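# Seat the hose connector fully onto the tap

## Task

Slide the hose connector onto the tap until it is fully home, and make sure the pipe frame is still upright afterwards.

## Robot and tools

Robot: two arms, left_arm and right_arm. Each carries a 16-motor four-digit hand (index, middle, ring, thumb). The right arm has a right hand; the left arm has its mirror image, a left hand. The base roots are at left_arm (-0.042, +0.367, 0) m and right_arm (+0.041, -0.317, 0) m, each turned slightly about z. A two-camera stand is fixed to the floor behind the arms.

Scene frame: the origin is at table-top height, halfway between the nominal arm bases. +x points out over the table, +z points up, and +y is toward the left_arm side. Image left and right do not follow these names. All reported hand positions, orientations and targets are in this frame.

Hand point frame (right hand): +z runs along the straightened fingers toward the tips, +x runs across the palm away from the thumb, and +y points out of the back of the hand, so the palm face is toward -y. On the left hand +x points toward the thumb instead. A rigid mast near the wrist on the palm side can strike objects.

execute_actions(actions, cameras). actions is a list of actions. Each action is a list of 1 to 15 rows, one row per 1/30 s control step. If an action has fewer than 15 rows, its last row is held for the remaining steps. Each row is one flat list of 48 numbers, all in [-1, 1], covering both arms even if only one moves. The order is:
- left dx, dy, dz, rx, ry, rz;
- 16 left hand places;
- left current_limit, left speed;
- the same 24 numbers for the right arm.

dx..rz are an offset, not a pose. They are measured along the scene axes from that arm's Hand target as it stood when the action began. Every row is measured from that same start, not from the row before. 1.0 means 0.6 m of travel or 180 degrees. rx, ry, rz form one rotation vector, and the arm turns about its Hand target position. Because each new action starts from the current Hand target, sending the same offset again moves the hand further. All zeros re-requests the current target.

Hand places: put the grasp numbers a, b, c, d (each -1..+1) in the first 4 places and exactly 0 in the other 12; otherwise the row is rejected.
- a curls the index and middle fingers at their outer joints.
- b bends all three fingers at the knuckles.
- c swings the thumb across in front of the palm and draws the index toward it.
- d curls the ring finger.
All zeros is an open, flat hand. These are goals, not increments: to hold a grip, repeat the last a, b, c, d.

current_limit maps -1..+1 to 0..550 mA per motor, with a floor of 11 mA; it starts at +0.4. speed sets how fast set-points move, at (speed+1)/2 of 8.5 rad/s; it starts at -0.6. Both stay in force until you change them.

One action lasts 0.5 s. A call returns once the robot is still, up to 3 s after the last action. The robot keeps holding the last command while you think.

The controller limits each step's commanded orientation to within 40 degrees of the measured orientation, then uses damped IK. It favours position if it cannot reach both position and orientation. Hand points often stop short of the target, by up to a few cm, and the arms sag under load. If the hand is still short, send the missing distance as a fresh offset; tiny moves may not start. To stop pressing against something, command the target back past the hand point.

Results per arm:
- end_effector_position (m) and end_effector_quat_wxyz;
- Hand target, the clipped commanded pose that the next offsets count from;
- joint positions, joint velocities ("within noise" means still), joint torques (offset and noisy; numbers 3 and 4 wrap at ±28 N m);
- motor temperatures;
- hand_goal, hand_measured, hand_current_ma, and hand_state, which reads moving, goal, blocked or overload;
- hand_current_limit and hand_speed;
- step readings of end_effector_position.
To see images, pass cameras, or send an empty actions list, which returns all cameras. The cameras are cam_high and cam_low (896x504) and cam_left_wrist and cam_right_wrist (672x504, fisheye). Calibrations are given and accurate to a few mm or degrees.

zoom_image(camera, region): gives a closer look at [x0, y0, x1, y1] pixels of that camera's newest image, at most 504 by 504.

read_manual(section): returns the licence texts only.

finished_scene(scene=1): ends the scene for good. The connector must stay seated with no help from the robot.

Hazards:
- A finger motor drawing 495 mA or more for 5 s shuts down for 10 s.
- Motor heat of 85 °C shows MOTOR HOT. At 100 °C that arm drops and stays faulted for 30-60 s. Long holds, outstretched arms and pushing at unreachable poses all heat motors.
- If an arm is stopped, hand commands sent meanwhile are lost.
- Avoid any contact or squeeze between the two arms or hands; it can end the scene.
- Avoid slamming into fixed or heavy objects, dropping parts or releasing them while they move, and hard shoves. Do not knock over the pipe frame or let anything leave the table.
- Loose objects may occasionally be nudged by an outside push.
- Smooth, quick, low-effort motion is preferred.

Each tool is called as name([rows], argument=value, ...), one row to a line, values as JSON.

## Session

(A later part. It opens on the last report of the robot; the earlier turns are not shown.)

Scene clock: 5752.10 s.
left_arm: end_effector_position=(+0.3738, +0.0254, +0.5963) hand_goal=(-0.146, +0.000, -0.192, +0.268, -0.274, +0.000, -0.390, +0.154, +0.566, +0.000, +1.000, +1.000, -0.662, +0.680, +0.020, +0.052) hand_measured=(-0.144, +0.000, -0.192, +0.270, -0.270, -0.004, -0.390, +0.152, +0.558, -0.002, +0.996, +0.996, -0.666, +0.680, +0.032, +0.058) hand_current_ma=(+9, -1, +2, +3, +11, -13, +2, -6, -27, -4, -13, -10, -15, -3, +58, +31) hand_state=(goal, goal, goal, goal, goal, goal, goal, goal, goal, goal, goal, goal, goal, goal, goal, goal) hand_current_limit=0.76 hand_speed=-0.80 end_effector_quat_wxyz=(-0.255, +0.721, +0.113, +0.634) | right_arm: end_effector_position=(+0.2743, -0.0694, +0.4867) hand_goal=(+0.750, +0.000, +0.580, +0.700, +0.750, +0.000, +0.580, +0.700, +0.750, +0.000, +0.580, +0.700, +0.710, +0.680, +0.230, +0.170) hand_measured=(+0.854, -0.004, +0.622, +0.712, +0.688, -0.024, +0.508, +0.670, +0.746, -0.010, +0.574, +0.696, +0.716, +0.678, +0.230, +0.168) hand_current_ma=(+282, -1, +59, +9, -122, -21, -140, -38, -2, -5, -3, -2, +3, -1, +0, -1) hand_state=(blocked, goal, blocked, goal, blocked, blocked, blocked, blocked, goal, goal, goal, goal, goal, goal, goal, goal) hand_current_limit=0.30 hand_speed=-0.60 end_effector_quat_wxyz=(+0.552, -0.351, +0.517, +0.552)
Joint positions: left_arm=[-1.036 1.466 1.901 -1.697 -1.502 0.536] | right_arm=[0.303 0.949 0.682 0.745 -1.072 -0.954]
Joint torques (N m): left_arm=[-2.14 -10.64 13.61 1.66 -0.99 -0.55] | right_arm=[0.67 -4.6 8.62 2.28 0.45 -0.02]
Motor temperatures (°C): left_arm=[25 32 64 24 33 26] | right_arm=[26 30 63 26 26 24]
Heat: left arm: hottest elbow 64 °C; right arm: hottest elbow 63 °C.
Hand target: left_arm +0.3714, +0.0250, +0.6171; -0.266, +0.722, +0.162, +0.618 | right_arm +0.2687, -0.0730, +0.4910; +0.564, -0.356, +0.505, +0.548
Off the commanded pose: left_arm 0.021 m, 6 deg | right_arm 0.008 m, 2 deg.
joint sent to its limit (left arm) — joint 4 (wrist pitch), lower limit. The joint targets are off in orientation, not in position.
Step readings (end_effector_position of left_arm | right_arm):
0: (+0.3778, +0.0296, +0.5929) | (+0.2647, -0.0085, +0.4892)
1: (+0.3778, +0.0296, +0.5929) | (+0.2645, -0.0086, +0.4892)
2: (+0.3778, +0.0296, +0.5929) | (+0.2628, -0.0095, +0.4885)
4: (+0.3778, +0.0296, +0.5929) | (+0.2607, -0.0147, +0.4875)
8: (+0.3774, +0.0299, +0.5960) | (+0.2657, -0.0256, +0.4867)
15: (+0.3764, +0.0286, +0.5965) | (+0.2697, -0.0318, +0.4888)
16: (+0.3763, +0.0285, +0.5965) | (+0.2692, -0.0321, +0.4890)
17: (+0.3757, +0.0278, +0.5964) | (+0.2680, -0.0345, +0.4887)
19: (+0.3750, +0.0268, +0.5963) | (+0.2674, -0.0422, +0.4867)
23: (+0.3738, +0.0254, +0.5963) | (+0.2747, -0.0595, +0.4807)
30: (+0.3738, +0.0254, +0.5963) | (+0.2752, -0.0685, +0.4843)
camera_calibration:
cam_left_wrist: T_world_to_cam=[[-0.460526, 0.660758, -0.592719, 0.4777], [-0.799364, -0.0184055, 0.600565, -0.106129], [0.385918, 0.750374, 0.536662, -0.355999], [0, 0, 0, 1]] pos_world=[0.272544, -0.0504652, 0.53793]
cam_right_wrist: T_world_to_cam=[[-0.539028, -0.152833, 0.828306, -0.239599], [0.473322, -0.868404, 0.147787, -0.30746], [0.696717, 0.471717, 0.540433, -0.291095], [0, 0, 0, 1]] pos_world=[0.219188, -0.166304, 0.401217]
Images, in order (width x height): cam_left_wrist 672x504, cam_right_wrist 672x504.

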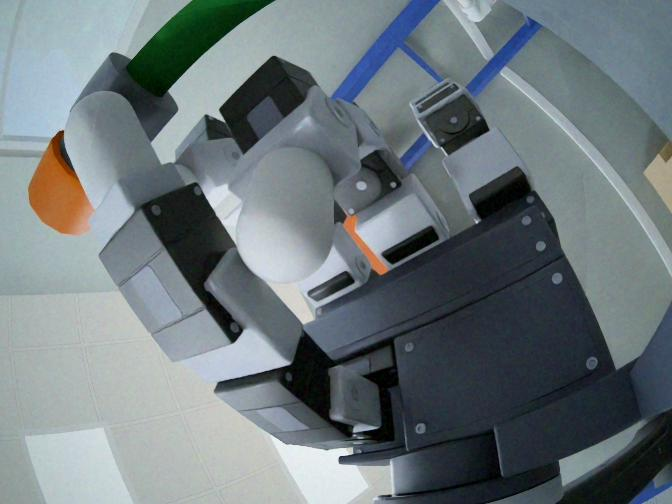

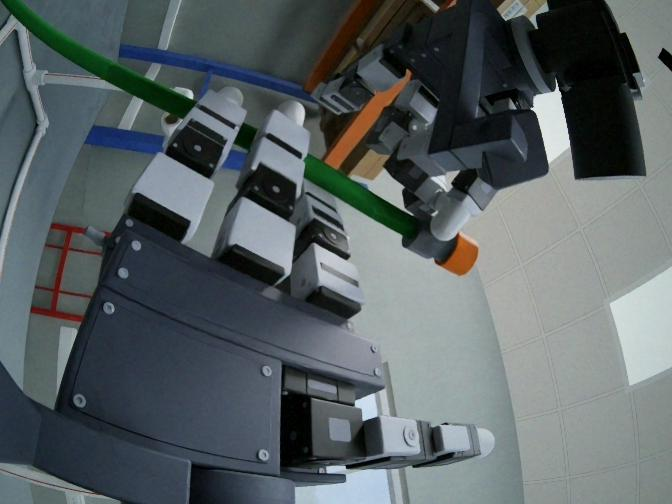

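execute_actions([
  [[0,0,0,0,0,0,0.55,0.45,0.84,-0.5,0,0,0,0,0,0,0,0,0,0,0,0,0.4,-0.8,0,0,0,0,0,0,0.5,0,0,0,0,0,0,0,0,0,0,0,0,0,0,0,0.3,-0.85]],
], cameras=["cam_high","cam_left_wrist","cam_right_wrist"])

Scene clock: 5777.13 s.
left_arm: end_effector_position=(+0.3700, +0.0207, +0.5961) hand_goal=(-0.146, +0.000, -0.192, +0.268, -0.274, +0.000, -0.390, +0.154, +0.566, +0.000, +1.000, +1.000, -0.662, +0.680, +0.020, +0.052) hand_measured=(-0.144, +0.000, -0.192, +0.270, -0.270, -0.004, -0.390, +0.152, +0.558, -0.002, +0.996, +0.996, -0.674, +0.680, +0.052, +0.066) hand_current_ma=(+9, -1, +2, +3, +11, -13, +2, -6, -27, -4, -13, -10, -41, -3, +166, +70) hand_state=(goal, goal, goal, goal, goal, goal, goal, goal, goal, goal, goal, goal, goal, goal, blocked, goal) hand_current_limit=0.40 hand_speed=-0.80 end_effector_quat_wxyz=(-0.251, +0.722, +0.109, +0.635) | right_arm: end_effector_position=(+0.2775, -0.0713, +0.4875) hand_goal=(+0.800, +0.000, +0.130, +0.226, +0.626, +0.000, -0.220, -0.024, +0.800, +0.000, +0.580, +0.650, +0.760, +0.680, +0.230, +0.096) hand_measured=(+0.916, -0.006, +0.286, +0.282, +0.632, -0.010, -0.218, -0.022, +0.726, -0.012, +0.534, +0.628, +0.760, +0.678, +0.230, +0.098) hand_current_ma=(+333, -2, +357, +98, +2, -5, +1, +1, -164, -7, -73, -22, +0, -1, +0, +1) hand_state=(blocked, goal, blocked, blocked, goal, goal, goal, goal, blocked, goal, blocked, blocked, goal, goal, goal, goal) hand_current_limit=0.30 hand_speed=-0.85 end_effector_quat_wxyz=(+0.546, -0.339, +0.525, +0.559)
Joint positions: left_arm=[-1.047 1.466 1.901 -1.697 -1.5 0.535] | right_arm=[0.297 0.949 0.678 0.745 -1.067 -0.924]
Joint torques (N m): left_arm=[-1.08 -10.58 13.59 1.66 -1.08 -0.55] | right_arm=[0.97 -4.95 9.16 2.32 0.29 -0.32]
Motor temperatures (°C): left_arm=[25 32 68 24 33 26] | right_arm=[26 30 60 26 26 24]
Heat: left arm: hottest elbow 68 °C; right arm: hottest elbow 60 °C.
Hand target: left_arm +0.3714, +0.0250, +0.6171; -0.266, +0.722, +0.162, +0.618 | right_arm +0.2688, -0.0730, +0.4910; +0.564, -0.356, +0.505, +0.548
Off the commanded pose: left_arm 0.021 m, 7 deg | right_arm 0.010 m, 4 deg.
joint sent to its limit (left arm) — joint 4 (wrist pitch), lower limit. The joint targets are off in orientation, not in position.
Step readings (end_effector_position of left_arm | right_arm):
0: (+0.3738, +0.0254, +0.5963) | (+0.2743, -0.0694, +0.4867)
1: (+0.3738, +0.0254, +0.5963) | (+0.2743, -0.0694, +0.4867)
2: (+0.3738, +0.0254, +0.5963) | (+0.2743, -0.0694, +0.4868)
4: (+0.3738, +0.0254, +0.5963) | (+0.2743, -0.0695, +0.4869)
8: (+0.3738, +0.0254, +0.5963) | (+0.2745, -0.0696, +0.4873)
15: (+0.3730, +0.0244, +0.5964) | (+0.2753, -0.0702, +0.4881)
camera_calibration:
cam_left_wrist: T_world_to_cam=[[-0.453576, 0.664798, -0.593559, 0.476735], [-0.798767, -0.00785663, 0.60159, -0.110185], [0.395272, 0.746982, 0.534582, -0.352943], [0, 0, 0, 1]] pos_world=[0.267732, -0.0541568, 0.537933]
cam_right_wrist: T_world_to_cam=[[-0.511136, -0.157066, 0.845027, -0.25497], [0.475585, -0.870622, 0.125846, -0.300874], [0.715933, 0.466206, 0.519704, -0.288514], [0, 0, 0, 1]] pos_world=[0.219323, -0.167487, 0.403262]
Images, in order (width x height): cam_high 896x504, cam_left_wrist 672x504, cam_right_wrist 672x504.

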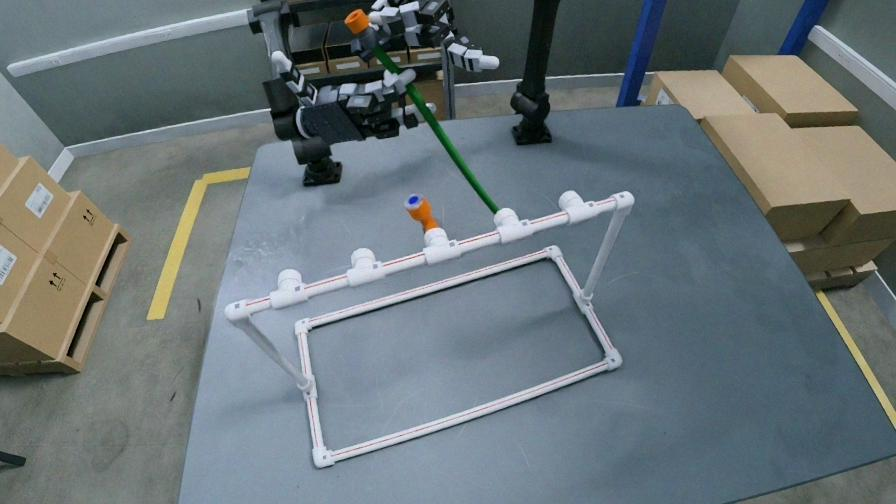

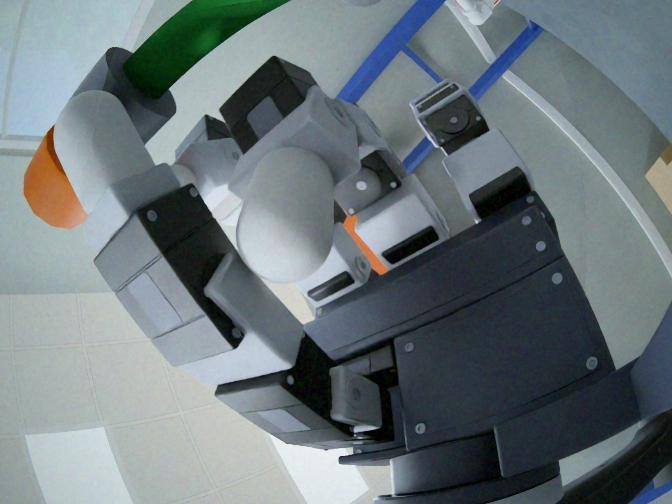

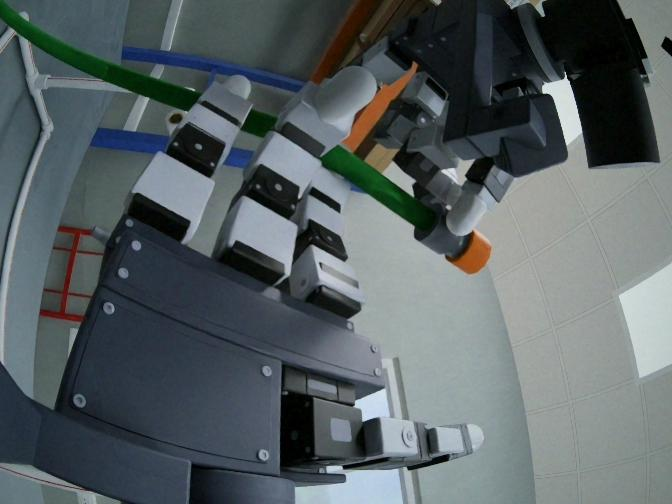

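zoom_image(camera="cam_left_wrist", region=[0, 0, 300, 260])

Scaled by 1.680 from the camera's 672x504 image, which has a finer 960x720 frame.

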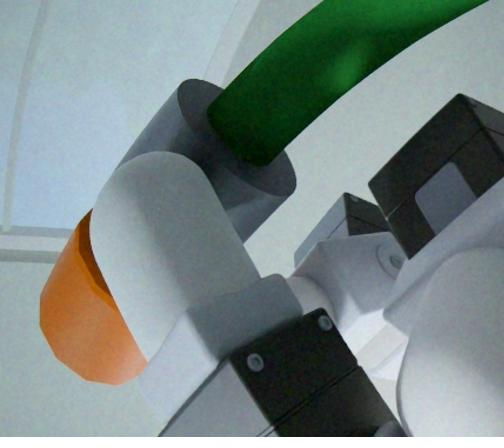

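execute_actions([
  [[0,0,0,0,0,0,0.55,0.2,0.84,-0.5,0,0,0,0,0,0,0,0,0,0,0,0,0.4,-0.6,0,0,0,0,0,0,0.5,0,0,0,0,0,0,0,0,0,0,0,0,0,0,0,0.3,-0.85]],
  [[-0.008,-0.005,0.001,0,0,0,0.55,0.0,0.84,-0.5,0,0,0,0,0,0,0,0,0,0,0,0,0.4,-0.6,0,0,0,0,0,0,0.5,0,0,0,0,0,0,0,0,0,0,0,0,0,0,0,0.3,-0.85]],
], cameras=["cam_left_wrist","cam_right_wrist"])

Scene clock: 5848.07 s.
left_arm: end_effector_position=(+0.3661, +0.0161, +0.5960) hand_goal=(+0.462, +0.000, -0.326, +0.178, +0.512, +0.000, -0.300, +0.154, +1.000, +0.000, +1.000, +1.000, -0.662, +0.680, +0.020, -0.038) hand_measured=(+0.456, +0.000, -0.322, +0.180, +0.506, -0.004, -0.302, +0.152, +0.992, -0.002, +0.996, +0.996, -0.676, +0.680, +0.054, -0.008) hand_current_ma=(-22, -1, +11, +9, -18, -13, -9, -6, -31, -4, -10, -10, -56, -2, +186, +170) hand_state=(goal, goal, goal, goal, goal, goal, goal, goal, goal, goal, goal, goal, goal, goal, blocked, blocked) hand_current_limit=0.40 hand_speed=-0.60 end_effector_quat_wxyz=(-0.247, +0.723, +0.105, +0.636) | right_arm: end_effector_position=(+0.2775, -0.0713, +0.4875) hand_goal=(+0.800, +0.000, +0.130, +0.226, +0.626, +0.000, -0.220, -0.024, +0.800, +0.000, +0.580, +0.650, +0.760, +0.680, +0.230, +0.096) hand_measured=(+0.918, -0.006, +0.276, +0.282, +0.632, -0.010, -0.218, -0.022, +0.726, -0.012, +0.534, +0.628, +0.760, +0.678, +0.230, +0.098) hand_current_ma=(+341, -2, +357, +98, +2, -5, +1, +1, -164, -6, -73, -22, +0, -1, +0, +1) hand_state=(blocked, goal, blocked, blocked, goal, goal, goal, goal, blocked, goal, blocked, blocked, goal, goal, goal, goal) hand_current_limit=0.30 hand_speed=-0.85 end_effector_quat_wxyz=(+0.546, -0.339, +0.525, +0.559)
Joint positions: left_arm=[-1.058 1.466 1.901 -1.697 -1.499 0.535] | right_arm=[0.297 0.949 0.678 0.745 -1.067 -0.924]
Joint torques (N m): left_arm=[-1.08 -10.81 13.08 1.57 -1.28 -0.47] | right_arm=[1.03 -4.78 9.06 2.4 0.29 -0.33]
Motor temperatures (°C): left_arm=[25 32 70 24 33 26] | right_arm=[26 30 55 27 25 24]
Heat: left arm: hottest elbow 70 °C; right arm: hottest elbow 55 °C.
Hand target: left_arm +0.3666, +0.0221, +0.6177; -0.266, +0.722, +0.162, +0.618 | right_arm +0.2687, -0.0731, +0.4911; +0.564, -0.356, +0.505, +0.548
Off the commanded pose: left_arm 0.022 m, 7 deg | right_arm 0.010 m, 4 deg.
joint sent to its limit (left arm) — joint 4 (wrist pitch), lower limit. The joint targets are off in orientation, not in position.
Step readings (end_effector_position of left_arm | right_arm):
0: (+0.3700, +0.0207, +0.5961) | (+0.2775, -0.0713, +0.4875)
1: (+0.3700, +0.0207, +0.5961) | (+0.2775, -0.0713, +0.4875)
2: (+0.3700, +0.0207, +0.5960) | (+0.2775, -0.0713, +0.4875)
4: (+0.3694, +0.0200, +0.5960) | (+0.2775, -0.0713, +0.4875)
8: (+0.3692, +0.0197, +0.5960) | (+0.2775, -0.0713, +0.4875)
15: (+0.3692, +0.0197, +0.5960) | (+0.2775, -0.0713, +0.4875)
16: (+0.3692, +0.0197, +0.5960) | (+0.2775, -0.0713, +0.4875)
17: (+0.3690, +0.0196, +0.5960) | (+0.2775, -0.0713, +0.4875)
19: (+0.3681, +0.0185, +0.5960) | (+0.2775, -0.0713, +0.4875)
23: (+0.3662, +0.0163, +0.5960) | (+0.2775, -0.0713, +0.4875)
30: (+0.3661, +0.0161, +0.5960) | (+0.2775, -0.0713, +0.4875)
camera_calibration:
cam_left_wrist: T_world_to_cam=[[-0.446267, 0.669788, -0.593489, 0.47518], [-0.798614, 0.00118227, 0.601842, -0.113631], [0.403808, 0.742552, 0.534374, -0.350936], [0, 0, 0, 1]] pos_world=[0.263021, -0.0575471, 0.537934]
cam_right_wrist: T_world_to_cam=[[-0.511136, -0.157066, 0.845027, -0.25497], [0.475585, -0.870622, 0.125846, -0.300874], [0.715933, 0.466206, 0.519704, -0.288514], [0, 0, 0, 1]] pos_world=[0.219323, -0.167487, 0.403262]
Images, in order (width x height): cam_left_wrist 672x504, cam_right_wrist 672x504.

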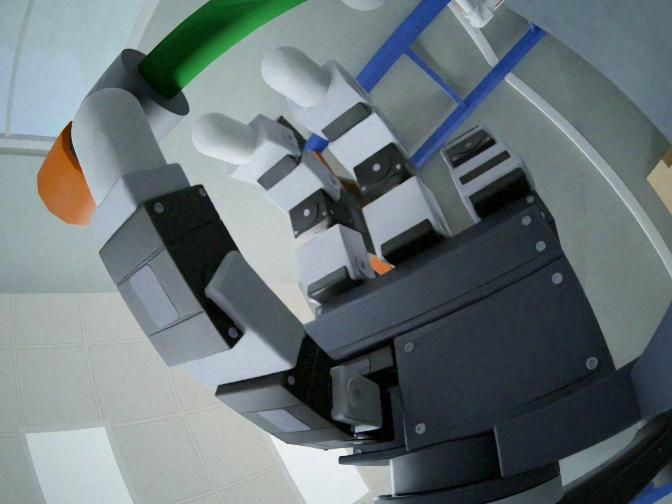

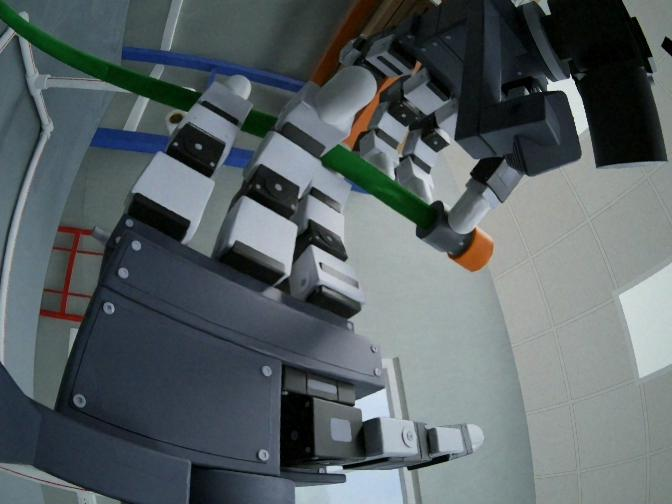

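execute_actions([
  [[0.012,-0.0505,0.0238,0,0,0,0.55,0.0,0.84,-0.5,0,0,0,0,0,0,0,0,0,0,0,0,0.4,-0.6,0,0,0,0,0,0,0.5,0,0,0,0,0,0,0,0,0,0,0,0,0,0,0,0.3,-0.85]],
], cameras=["cam_left_wrist","cam_right_wrist"])

Scene clock: 5856.60 s.
left_arm: end_effector_position=(+0.3739, -0.0130, +0.6055) hand_goal=(+0.462, +0.000, -0.326, +0.178, +0.512, +0.000, -0.300, +0.154, +1.000, +0.000, +1.000, +1.000, -0.662, +0.680, +0.020, -0.038) hand_measured=(+0.458, +0.000, -0.322, +0.180, +0.508, -0.004, -0.302, +0.152, +0.992, -0.002, +0.996, +0.996, -0.702, +0.674, +0.046, -0.030) hand_current_ma=(-17, -1, +10, +9, -14, -13, -9, -6, -26, -4, -10, -10, -169, -25, +133, +42) hand_state=(goal, goal, goal, goal, goal, goal, goal, goal, goal, goal, goal, goal, blocked, goal, blocked, goal) hand_current_limit=0.40 hand_speed=-0.60 end_effector_quat_wxyz=(-0.242, +0.722, +0.101, +0.641) | right_arm: end_effector_position=(+0.2776, -0.0714, +0.4876) hand_goal=(+0.800, +0.000, +0.130, +0.226, +0.626, +0.000, -0.220, -0.024, +0.800, +0.000, +0.580, +0.650, +0.760, +0.680, +0.230, +0.096) hand_measured=(+0.918, -0.002, +0.228, +0.268, +0.632, -0.010, -0.218, -0.022, +0.726, +0.000, +0.534, +0.628, +0.760, +0.678, +0.230, +0.098) hand_current_ma=(+341, +0, +234, +64, +2, -5, +1, +1, -164, +0, -73, -22, +0, -1, +0, +1) hand_state=(blocked, goal, blocked, blocked, goal, goal, goal, goal, blocked, goal, blocked, blocked, goal, goal, goal, goal) hand_current_limit=0.30 hand_speed=-0.85 end_effector_quat_wxyz=(+0.546, -0.338, +0.525, +0.559)
Joint positions: left_arm=[-1.073 1.543 2.009 -1.697 -1.505 0.562] | right_arm=[0.297 0.949 0.678 0.746 -1.067 -0.923]
Joint torques (N m): left_arm=[-1.44 -11.69 14.31 1.61 -1.38 -0.39] | right_arm=[0.91 -4.6 8.84 2.26 0.27 -0.35]
Motor temperatures (°C): left_arm=[25 32 69 24 34 26] | right_arm=[26 30 55 27 25 24]
Heat: left arm: hottest elbow 69 °C; right arm: hottest elbow 55 °C.
Hand target: left_arm +0.3738, -0.0084, +0.6318; -0.266, +0.722, +0.162, +0.618 | right_arm +0.2688, -0.0730, +0.4911; +0.564, -0.355, +0.505, +0.548
Off the commanded pose: left_arm 0.027 m, 8 deg | right_arm 0.010 m, 4 deg.
joint sent to its limit (left arm) — joint 4 (wrist pitch), lower limit. The joint targets are off in orientation, not in position.
Step readings (end_effector_position of left_arm | right_arm):
0: (+0.3661, +0.0161, +0.5960) | (+0.2775, -0.0713, +0.4875)
1: (+0.3660, +0.0160, +0.5960) | (+0.2775, -0.0713, +0.4875)
2: (+0.3660, +0.0155, +0.5970) | (+0.2775, -0.0713, +0.4875)
4: (+0.3673, +0.0109, +0.6012) | (+0.2777, -0.0713, +0.4876)
8: (+0.3708, -0.0023, +0.6065) | (+0.2778, -0.0714, +0.4878)
15: (+0.3741, -0.0132, +0.6041) | (+0.2776, -0.0714, +0.4876)
camera_calibration:
cam_left_wrist: T_world_to_cam=[[-0.431823, 0.676231, -0.596859, 0.500514], [-0.802771, 0.0135353, 0.596134, -0.107793], [0.411203, 0.736565, 0.537014, -0.341952], [0, 0, 0, 1]] pos_world=[0.270212, -0.0851339, 0.546628]
cam_right_wrist: T_world_to_cam=[[-0.510828, -0.157282, 0.845172, -0.255217], [0.475479, -0.870752, 0.125341, -0.30068], [0.716222, 0.46589, 0.519589, -0.288635], [0, 0, 0, 1]] pos_world=[0.219322, -0.167486, 0.403361]
Images, in order (width x height): cam_left_wrist 672x504, cam_right_wrist 672x504.

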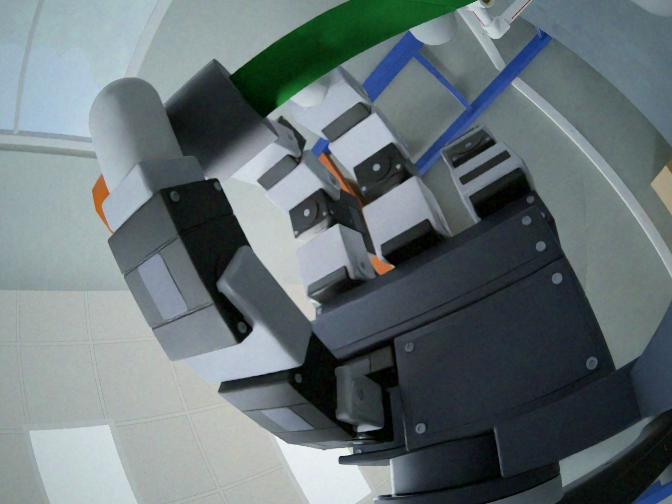

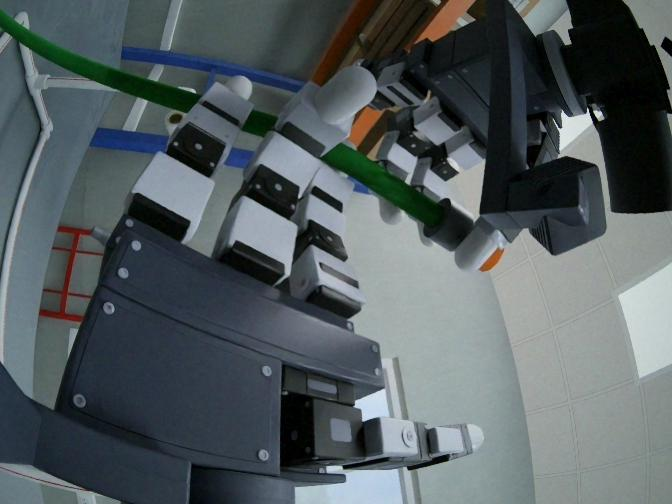

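execute_actions([
  [[0,0,0,0,0,0,0.55,0.2,0.84,-0.5,0,0,0,0,0,0,0,0,0,0,0,0,0.6,-0.7,0,0,0,0,0,0,0.5,0,0,0,0,0,0,0,0,0,0,0,0,0,0,0,0.3,-0.85]],
  [[0,0,0,0,0,0,0.55,0.38,0.84,-0.5,0,0,0,0,0,0,0,0,0,0,0,0,0.76,-0.75,0,0,0,0,0,0,0.5,0,0,0,0,0,0,0,0,0,0,0,0,0,0,0,0.3,-0.85]],
], cameras=["cam_left_wrist","cam_right_wrist"])

Scene clock: 5873.03 s.
left_arm: end_effector_position=(+0.3739, -0.0130, +0.6047) hand_goal=(-0.052, +0.000, -0.212, +0.254, -0.152, +0.000, -0.376, +0.154, +0.670, +0.000, +1.000, +1.000, -0.662, +0.680, +0.020, +0.038) hand_measured=(+0.052, +0.000, -0.190, +0.258, +0.208, -0.008, -0.312, +0.170, +0.670, -0.002, +0.998, +0.996, -0.700, +0.680, +0.074, +0.056) hand_current_ma=(+484, -1, +83, +15, +484, -27, +277, +61, +0, -4, -10, -10, -163, -1, +306, +91) hand_state=(blocked, goal, blocked, goal, blocked, goal, blocked, goal, goal, goal, goal, goal, blocked, goal, blocked, goal) hand_current_limit=0.76 hand_speed=-0.75 end_effector_quat_wxyz=(-0.245, +0.722, +0.097, +0.640) | right_arm: end_effector_position=(+0.2767, -0.0716, +0.4882) hand_goal=(+0.800, +0.000, +0.130, +0.226, +0.626, +0.000, -0.220, -0.024, +0.800, +0.000, +0.580, +0.650, +0.760, +0.680, +0.230, +0.096) hand_measured=(+0.918, -0.002, +0.208, +0.256, +0.632, -0.010, -0.218, -0.022, +0.726, +0.006, +0.534, +0.628, +0.760, +0.678, +0.230, +0.098) hand_current_ma=(+341, +0, +163, +38, +2, -5, +1, +1, -164, +2, -73, -22, +0, -1, +0, +1) hand_state=(blocked, goal, blocked, blocked, goal, goal, goal, goal, blocked, goal, blocked, blocked, goal, goal, goal, goal) hand_current_limit=0.30 hand_speed=-0.85 end_effector_quat_wxyz=(+0.548, -0.340, +0.522, +0.558)
Joint positions: left_arm=[-1.073 1.543 2.009 -1.697 -1.506 0.572] | right_arm=[0.297 0.949 0.678 0.754 -1.067 -0.923]
Joint torques (N m): left_arm=[-1.44 -11.58 14.46 1.66 -1.36 -0.49] | right_arm=[1.14 -4.78 8.92 1.92 0.32 -0.32]
Motor temperatures (°C): left_arm=[25 32 66 24 34 26] | right_arm=[26 30 55 27 25 24]
Heat: left arm: hottest elbow 66 °C; right arm: hottest elbow 55 °C.
Hand target: left_arm +0.3738, -0.0084, +0.6318; -0.266, +0.722, +0.162, +0.618 | right_arm +0.2688, -0.0730, +0.4911; +0.564, -0.356, +0.505, +0.548
Off the commanded pose: left_arm 0.027 m, 8 deg | right_arm 0.009 m, 3 deg.
joint sent to its limit (left arm) — joint 4 (wrist pitch), lower limit. The joint targets are off in orientation, not in position.
Step readings (end_effector_position of left_arm | right_arm):
0: (+0.3739, -0.0130, +0.6055) | (+0.2776, -0.0714, +0.4876)
1: (+0.3739, -0.0130, +0.6055) | (+0.2776, -0.0714, +0.4876)
2: (+0.3739, -0.0130, +0.6055) | (+0.2776, -0.0714, +0.4876)
4: (+0.3739, -0.0130, +0.6054) | (+0.2776, -0.0714, +0.4876)
8: (+0.3739, -0.0130, +0.6054) | (+0.2776, -0.0714, +0.4876)
15: (+0.3739, -0.0130, +0.6049) | (+0.2773, -0.0715, +0.4878)
16: (+0.3739, -0.0130, +0.6048) | (+0.2773, -0.0715, +0.4878)
17: (+0.3739, -0.0130, +0.6048) | (+0.2772, -0.0715, +0.4879)
19: (+0.3739, -0.0130, +0.6048) | (+0.2771, -0.0715, +0.4879)
23: (+0.3739, -0.0130, +0.6047) | (+0.2769, -0.0715, +0.4880)
30: (+0.3739, -0.0130, +0.6047) | (+0.2767, -0.0716, +0.4882)
camera_calibration:
cam_left_wrist: T_world_to_cam=[[-0.434046, 0.681778, -0.588883, 0.496148], [-0.800271, 0.00840195, 0.59958, -0.110495], [0.413728, 0.731511, 0.54196, -0.345597], [0, 0, 0, 1]] pos_world=[0.269909, -0.0845266, 0.545723]
cam_right_wrist: T_world_to_cam=[[-0.51739, -0.159019, 0.840845, -0.252417], [0.47451, -0.871003, 0.127254, -0.301274], [0.712143, 0.46483, 0.526104, -0.290357], [0, 0, 0, 1]] pos_world=[0.219135, -0.167583, 0.40334]
Images, in order (width x height): cam_left_wrist 672x504, cam_right_wrist 672x504.

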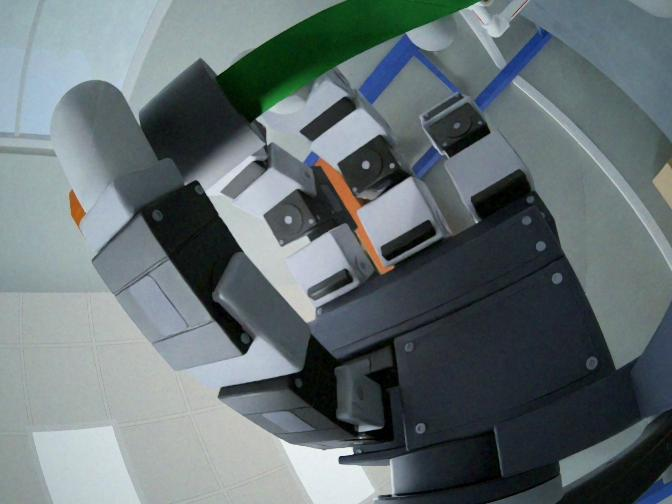

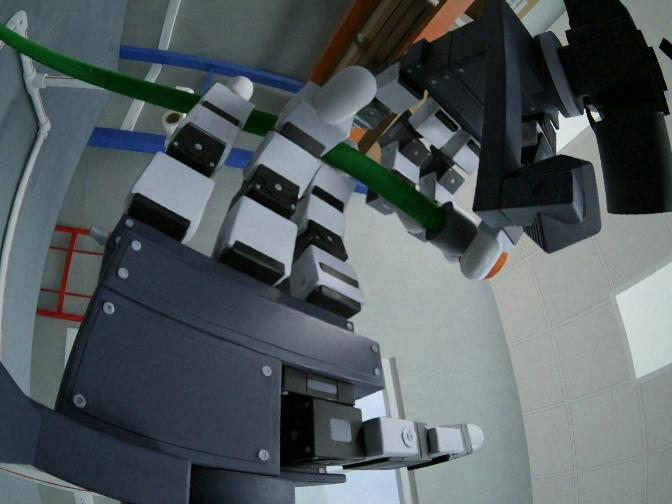

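execute_actions([
  [[0,0,0,0,0,0,0.55,0.42,0.84,-0.5,0,0,0,0,0,0,0,0,0,0,0,0,0.76,-0.75,0,0,0,0,0,0,0.1,0,0,0,0,0,0,0,0,0,0,0,0,0,0,0,0.3,-0.8]],
  [[0,0,0,0,0,0,0.55,0.42,0.84,-0.5,0,0,0,0,0,0,0,0,0,0,0,0,0.76,-0.75,-0.005,-0.05,-0.02,0,0,0,0,0,0,0,0,0,0,0,0,0,0,0,0,0,0,0,0.3,-0.6]],
  [[0,0,0,0,0,0,0.55,0.42,0.84,-0.5,0,0,0,0,0,0,0,0,0,0,0,0,0.76,-0.75,-0.01,-0.07,-0.02,0,0,0,0,0,0,0,0,0,0,0,0,0,0,0,0,0,0,0,0.3,-0.6]],
], cameras=["cam_high","cam_left_wrist","cam_right_wrist"])

Scene clock: 5893.87 s.
left_arm: end_effector_position=(+0.3761, -0.0146, +0.6051) hand_goal=(-0.106, +0.000, -0.200, +0.262, -0.222, +0.000, -0.384, +0.154, +0.610, +0.000, +1.000, +1.000, -0.662, +0.680, +0.020, +0.046) hand_measured=(+0.016, +0.014, -0.172, +0.270, +0.114, -0.018, -0.314, +0.178, +0.610, -0.002, +0.998, +0.996, -0.664, +0.682, +0.098, +0.078) hand_current_ma=(+484, +46, +109, +31, +484, -62, +300, +92, -1, -4, -9, -10, -8, +4, +456, +178) hand_state=(blocked, goal, blocked, goal, blocked, goal, blocked, blocked, goal, goal, goal, goal, goal, goal, blocked, blocked) hand_current_limit=0.76 hand_speed=-0.75 end_effector_quat_wxyz=(-0.246, +0.721, +0.098, +0.640) | right_arm: end_effector_position=(+0.2595, -0.1424, +0.4673) hand_goal=(+0.750, +0.000, +0.580, +0.700, +0.750, +0.000, +0.580, +0.700, +0.750, +0.000, +0.580, +0.700, +0.710, +0.680, +0.230, +0.170) hand_measured=(+0.812, +0.000, +0.610, +0.714, +0.706, -0.028, +0.540, +0.678, +0.750, -0.008, +0.578, +0.698, +0.716, +0.678, +0.230, +0.168) hand_current_ma=(+124, +0, +35, +11, -72, -26, -56, -21, +0, -3, +0, -1, +3, -1, +0, +0) hand_state=(blocked, goal, blocked, goal, blocked, blocked, blocked, blocked, goal, goal, goal, goal, goal, goal, goal, goal) hand_current_limit=0.30 hand_speed=-0.60 end_effector_quat_wxyz=(+0.557, -0.356, +0.514, +0.547)
Joint positions: left_arm=[-1.072 1.551 2.018 -1.697 -1.508 0.572] | right_arm=[0.048 0.972 0.585 1.245 -1.278 -0.563]
Joint torques (N m): left_arm=[-1.49 -12.34 13.79 1.69 -1.25 -0.5] | right_arm=[0.56 -3.14 7.69 1.31 1.04 0]
Motor temperatures (°C): left_arm=[25 33 65 24 35 26] | right_arm=[26 30 54 27 26 24]
Heat: left arm: hottest elbow 65 °C; right arm: hottest elbow 54 °C.
Hand target: left_arm +0.3738, -0.0083, +0.6320; -0.266, +0.722, +0.162, +0.618 | right_arm +0.2598, -0.1450, +0.4670; +0.564, -0.356, +0.505, +0.548
Off the commanded pose: left_arm 0.028 m, 8 deg | right_arm 0.003 m, 1 deg.
joint sent to its limit (left arm) — joint 4 (wrist pitch), lower limit. The joint targets are off in orientation, not in position.
Step readings (end_effector_position of left_arm | right_arm):
0: (+0.3739, -0.0130, +0.6047) | (+0.2767, -0.0716, +0.4882)
1: (+0.3739, -0.0130, +0.6047) | (+0.2767, -0.0716, +0.4882)
2: (+0.3739, -0.0130, +0.6047) | (+0.2767, -0.0716, +0.4881)
4: (+0.3739, -0.0130, +0.6048) | (+0.2765, -0.0716, +0.4882)
8: (+0.3739, -0.0126, +0.6059) | (+0.2760, -0.0717, +0.4884)
15: (+0.3748, -0.0108, +0.6083) | (+0.2745, -0.0721, +0.4890)
16: (+0.3748, -0.0108, +0.6085) | (+0.2740, -0.0722, +0.4889)
17: (+0.3748, -0.0108, +0.6085) | (+0.2724, -0.0734, +0.4881)
19: (+0.3748, -0.0108, +0.6085) | (+0.2685, -0.0794, +0.4850)
23: (+0.3746, -0.0108, +0.6090) | (+0.2681, -0.0927, +0.4788)
30: (+0.3746, -0.0108, +0.6090) | (+0.2667, -0.0995, +0.4773)
31: (+0.3746, -0.0108, +0.6090) | (+0.2661, -0.1000, +0.4774)
32: (+0.3746, -0.0108, +0.6090) | (+0.2649, -0.1023, +0.4763)
34: (+0.3748, -0.0113, +0.6082) | (+0.2614, -0.1109, +0.4726)
38: (+0.3759, -0.0142, +0.6048) | (+0.2621, -0.1297, +0.4661)
45: (+0.3762, -0.0147, +0.6047) | (+0.2584, -0.1405, +0.4654)
camera_calibration:
cam_left_wrist: T_world_to_cam=[[-0.434477, 0.680872, -0.589612, 0.499027], [-0.801693, 0.00601736, 0.597705, -0.107328], [0.410509, 0.732377, 0.543236, -0.345039], [0, 0, 0, 1]] pos_world=[0.272413, -0.0864286, 0.545821]
cam_right_wrist: T_world_to_cam=[[-0.553153, -0.146986, 0.82001, -0.23428], [0.468237, -0.868979, 0.160095, -0.365413], [0.68904, 0.472516, 0.549503, -0.238013], [0, 0, 0, 1]] pos_world=[0.205507, -0.239507, 0.381401]
Images, in order (width x height): cam_high 896x504, cam_left_wrist 672x504, cam_right_wrist 672x504.

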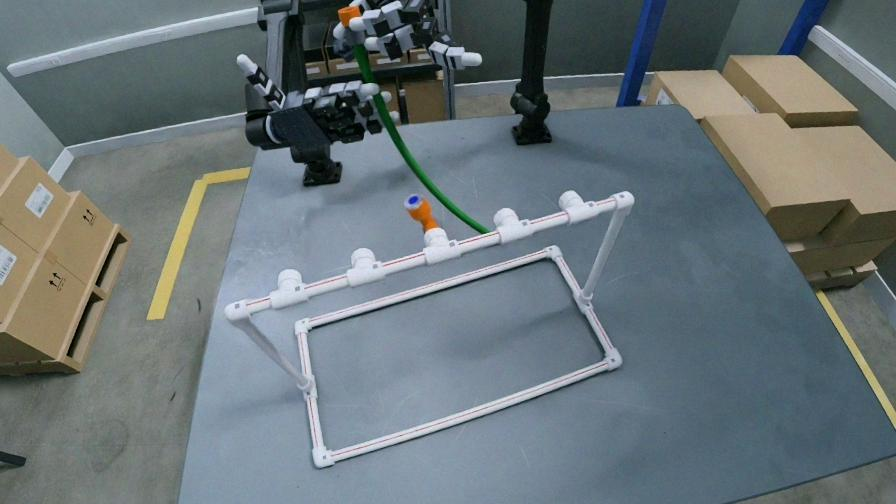

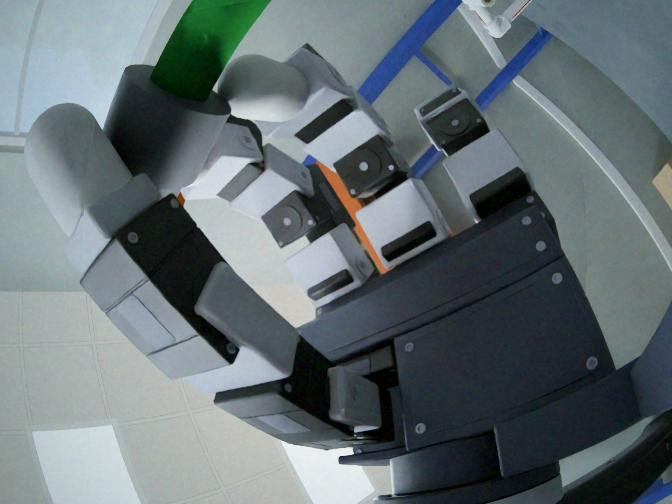

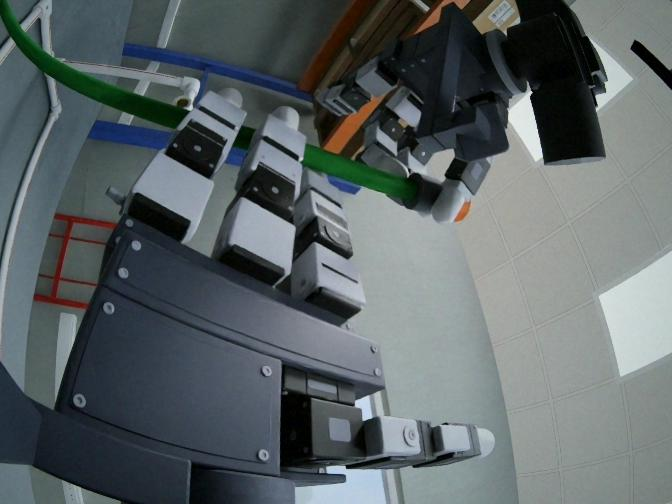

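execute_actions([
  [[0,0,0,0,0,0,0.55,0.45,0.84,-0.5,0,0,0,0,0,0,0,0,0,0,0,0,0.76,-0.75,0,0,0,0,0,0,0.4,0,-1,0.4,0,0,0,0,0,0,0,0,0,0,0,0,0.3,-0.75]],
  [[0,0,0,0,0,0,0.55,0.45,0.84,-0.5,0,0,0,0,0,0,0,0,0,0,0,0,0.76,-0.75,0,0,0,0,0,0,0.4,0,-1,0.4,0,0,0,0,0,0,0,0,0,0,0,0,0.3,-0.75]],
], cameras=["cam_high","cam_left_wrist","cam_right_wrist"])

Scene clock: 5935.17 s.
left_arm: end_effector_position=(+0.3761, -0.0146, +0.6052) hand_goal=(-0.146, +0.000, -0.192, +0.268, -0.274, +0.000, -0.390, +0.154, +0.566, +0.000, +1.000, +1.000, -0.662, +0.680, +0.020, +0.052) hand_measured=(+0.006, +0.014, -0.166, +0.276, +0.114, -0.018, -0.316, +0.174, +0.566, -0.002, +0.998, +0.996, -0.670, +0.682, +0.098, +0.084) hand_current_ma=(+484, +46, +104, +31, +484, -62, +323, +76, +0, -4, -9, -10, -27, +4, +456, +177) hand_state=(blocked, goal, blocked, goal, blocked, goal, blocked, goal, goal, goal, goal, goal, goal, goal, blocked, blocked) hand_current_limit=0.76 hand_speed=-0.75 end_effector_quat_wxyz=(-0.246, +0.721, +0.098, +0.641) | right_arm: end_effector_position=(+0.2564, -0.1434, +0.4683) hand_goal=(+1.000, +0.000, +0.730, +0.320, +0.730, +0.000, -0.060, -0.180, +0.360, +0.000, -0.060, +0.220, +1.000, +0.680, +0.480, +0.260) hand_measured=(+1.000, -0.002, +0.728, +0.322, +0.730, -0.010, -0.058, -0.178, +0.362, -0.008, -0.058, +0.222, +1.000, +0.678, +0.480, +0.258) hand_current_ma=(+0, +0, +0, +1, +0, -5, +1, +1, +1, -3, +1, +1, +0, -1, +0, +0) hand_state=(goal, goal, goal, goal, goal, goal, goal, goal, goal, goal, goal, goal, goal, goal, goal, goal) hand_current_limit=0.30 hand_speed=-0.75 end_effector_quat_wxyz=(+0.565, -0.360, +0.503, +0.546)
Joint positions: left_arm=[-1.072 1.551 2.018 -1.697 -1.509 0.572] | right_arm=[0.048 0.985 0.585 1.317 -1.27 -0.529]
Joint torques (N m): left_arm=[-1.61 -12.4 13.83 1.69 -1.24 -0.5] | right_arm=[0.32 -1.96 7.92 0.96 0.99 0.1]
Motor temperatures (°C): left_arm=[25 33 70 24 35 26] | right_arm=[26 30 51 26 27 24]
Heat: left arm: hottest elbow 70 °C; right arm: hottest elbow 51 °C.
Hand target: left_arm +0.3738, -0.0083, +0.6321; -0.266, +0.722, +0.162, +0.618 | right_arm +0.2598, -0.1450, +0.4670; +0.564, -0.356, +0.505, +0.548
Off the commanded pose: left_arm 0.028 m, 8 deg | right_arm 0.004 m, 1 deg.
joint sent to its limit (left arm) — joint 4 (wrist pitch), lower limit. The joint targets are off in orientation, not in position.
Step readings (end_effector_position of left_arm | right_arm):
0: (+0.3761, -0.0146, +0.6051) | (+0.2595, -0.1424, +0.4673)
1: (+0.3761, -0.0146, +0.6051) | (+0.2594, -0.1424, +0.4673)
2: (+0.3761, -0.0146, +0.6052) | (+0.2591, -0.1424, +0.4674)
4: (+0.3761, -0.0146, +0.6052) | (+0.2580, -0.1426, +0.4676)
8: (+0.3761, -0.0146, +0.6052) | (+0.2556, -0.1430, +0.4684)
15: (+0.3761, -0.0146, +0.6052) | (+0.2567, -0.1433, +0.4680)
16: (+0.3761, -0.0146, +0.6052) | (+0.2567, -0.1433, +0.4680)
17: (+0.3761, -0.0146, +0.6052) | (+0.2566, -0.1433, +0.4680)
19: (+0.3761, -0.0146, +0.6052) | (+0.2566, -0.1434, +0.4681)
23: (+0.3761, -0.0146, +0.6052) | (+0.2564, -0.1434, +0.4682)
30: (+0.3761, -0.0146, +0.6052) | (+0.2564, -0.1434, +0.4683)
camera_calibration:
cam_left_wrist: T_world_to_cam=[[-0.434314, 0.680978, -0.589611, 0.498922], [-0.802037, 0.00559271, 0.597248, -0.107022], [0.410011, 0.732283, 0.54374, -0.34526], [0, 0, 0, 1]] pos_world=[0.272414, -0.0863286, 0.54582]
cam_right_wrist: T_world_to_cam=[[-0.574063, -0.1588, 0.803265, -0.225493], [0.466297, -0.8698, 0.161291, -0.365315], [0.673067, 0.467151, 0.573368, -0.243754], [0, 0, 0, 1]] pos_world=[0.204961, -0.23969, 0.379813]
Images, in order (width x height): cam_high 896x504, cam_left_wrist 672x504, cam_right_wrist 672x504.

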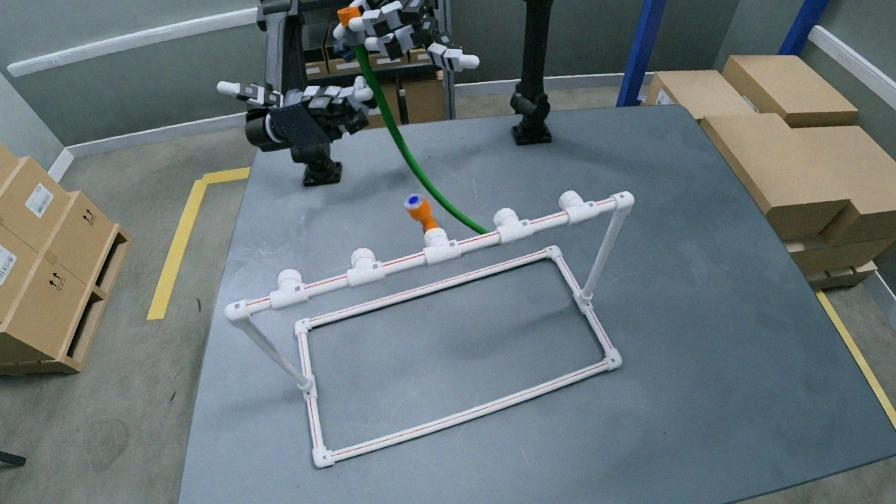

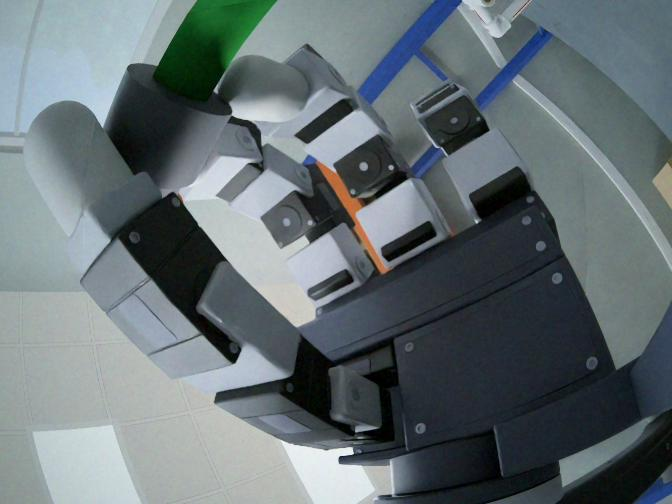

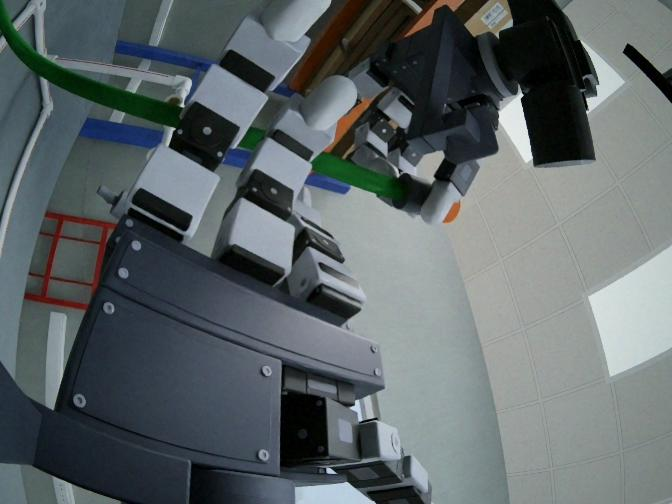

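execute_actions([
  [[0,0,0,0,0,0,0.55,0.45,0.84,-0.5,0,0,0,0,0,0,0,0,0,0,0,0,0.76,-0.75,-0.016,-0.088,-0.0215,0,0,0,0.4,0,-1,0.4,0,0,0,0,0,0,0,0,0,0,0,0,0.3,-0.7]],
], cameras=["cam_left_wrist","cam_right_wrist"])

Scene clock: 6028.30 s.
left_arm: end_effector_position=(+0.3761, -0.0146, +0.6052) hand_goal=(-0.146, +0.000, -0.192, +0.268, -0.274, +0.000, -0.390, +0.154, +0.566, +0.000, +1.000, +1.000, -0.662, +0.680, +0.020, +0.052) hand_measured=(+0.006, +0.014, -0.166, +0.276, +0.114, -0.018, -0.316, +0.174, +0.566, -0.002, +0.998, +0.996, -0.670, +0.682, +0.098, +0.084) hand_current_ma=(+484, +46, +104, +31, +484, -62, +323, +76, +0, -4, -9, -10, -27, +4, +456, +177) hand_state=(blocked, goal, blocked, goal, blocked, goal, blocked, goal, goal, goal, goal, goal, goal, goal, blocked, blocked) hand_current_limit=0.76 hand_speed=-0.75 end_effector_quat_wxyz=(-0.246, +0.721, +0.098, +0.641) | right_arm: end_effector_position=(+0.2544, -0.1951, +0.4549) hand_goal=(+1.000, +0.000, +0.730, +0.320, +0.730, +0.000, -0.060, -0.180, +0.360, +0.000, -0.060, +0.220, +1.000, +0.680, +0.480, +0.260) hand_measured=(+1.000, -0.002, +0.728, +0.322, +0.730, -0.010, -0.058, -0.178, +0.362, -0.008, -0.058, +0.222, +1.000, +0.678, +0.480, +0.258) hand_current_ma=(+0, +0, +0, +1, +0, -5, +1, +1, +1, -3, +1, +1, +0, -1, +0, +0) hand_state=(goal, goal, goal, goal, goal, goal, goal, goal, goal, goal, goal, goal, goal, goal, goal, goal) hand_current_limit=0.30 hand_speed=-0.70 end_effector_quat_wxyz=(+0.578, -0.322, +0.556, +0.503)
Joint positions: left_arm=[-1.072 1.551 2.018 -1.697 -1.509 0.572] | right_arm=[-0.203 0.971 0.535 1.56 -1.375 -0.265]
Joint torques (N m): left_arm=[-1.55 -12.4 13.83 1.68 -1.23 -0.51] | right_arm=[0.32 -3.49 6.79 0.35 0.97 0.04]
Motor temperatures (°C): left_arm=[25 33 71 24 35 26] | right_arm=[26 29 49 26 28 24]
Heat: left arm: hottest elbow 71 °C; right arm: hottest elbow 49 °C.
Hand target: left_arm +0.3738, -0.0083, +0.6321; -0.266, +0.722, +0.162, +0.618 | right_arm +0.2501, -0.1978, +0.4541; +0.564, -0.356, +0.505, +0.548
Off the commanded pose: left_arm 0.028 m, 8 deg | right_arm 0.005 m, 9 deg.
joint sent to its limit (left arm) — joint 4 (wrist pitch), lower limit. The joint targets are off in orientation, not in position.
joint sent to its limit (right arm) — joint 4 (wrist pitch), upper limit. The joint targets are off in orientation, not in position.
Step readings (end_effector_position of left_arm | right_arm):
0: (+0.3761, -0.0146, +0.6052) | (+0.2564, -0.1434, +0.4683)
1: (+0.3761, -0.0146, +0.6052) | (+0.2563, -0.1436, +0.4683)
2: (+0.3761, -0.0146, +0.6052) | (+0.2545, -0.1452, +0.4668)
4: (+0.3761, -0.0146, +0.6052) | (+0.2521, -0.1537, +0.4613)
8: (+0.3761, -0.0146, +0.6052) | (+0.2548, -0.1775, +0.4526)
15: (+0.3761, -0.0146, +0.6052) | (+0.2560, -0.1929, +0.4521)
camera_calibration:
cam_left_wrist: T_world_to_cam=[[-0.434314, 0.680978, -0.589611, 0.498922], [-0.802037, 0.00559271, 0.597248, -0.107022], [0.410011, 0.732283, 0.54374, -0.34526], [0, 0, 0, 1]] pos_world=[0.272414, -0.0863286, 0.54582]
cam_right_wrist: T_world_to_cam=[[-0.5418, -0.0401971, 0.839546, -0.225583], [0.350251, -0.918795, 0.182042, -0.396638], [0.764053, 0.392683, 0.511882, -0.220333], [0, 0, 0, 1]] pos_world=[0.185048, -0.286976, 0.374377]
Images, in order (width x height): cam_left_wrist 672x504, cam_right_wrist 672x504.

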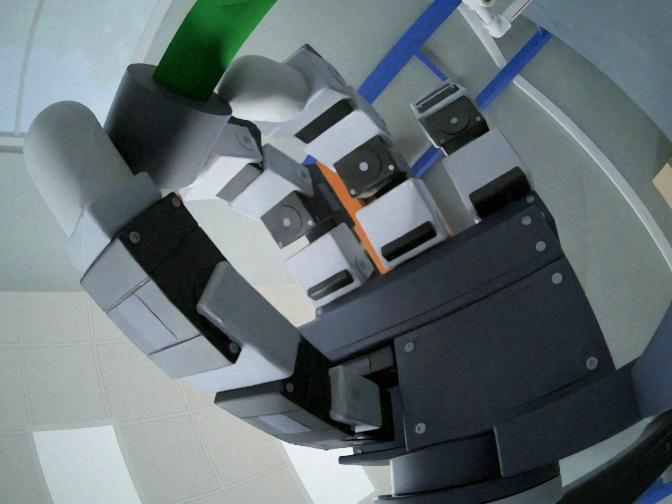

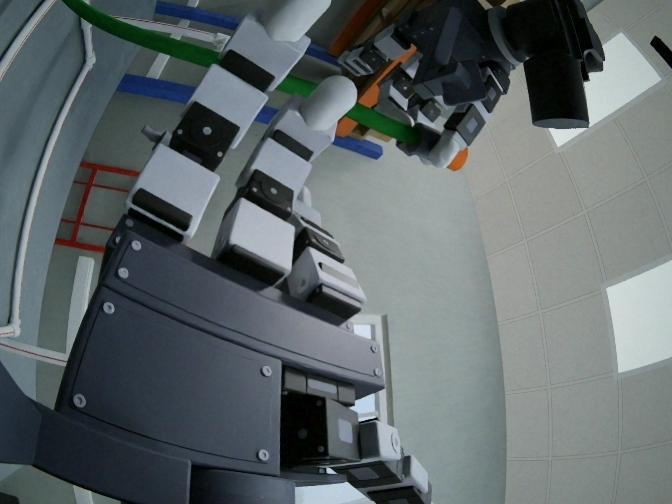

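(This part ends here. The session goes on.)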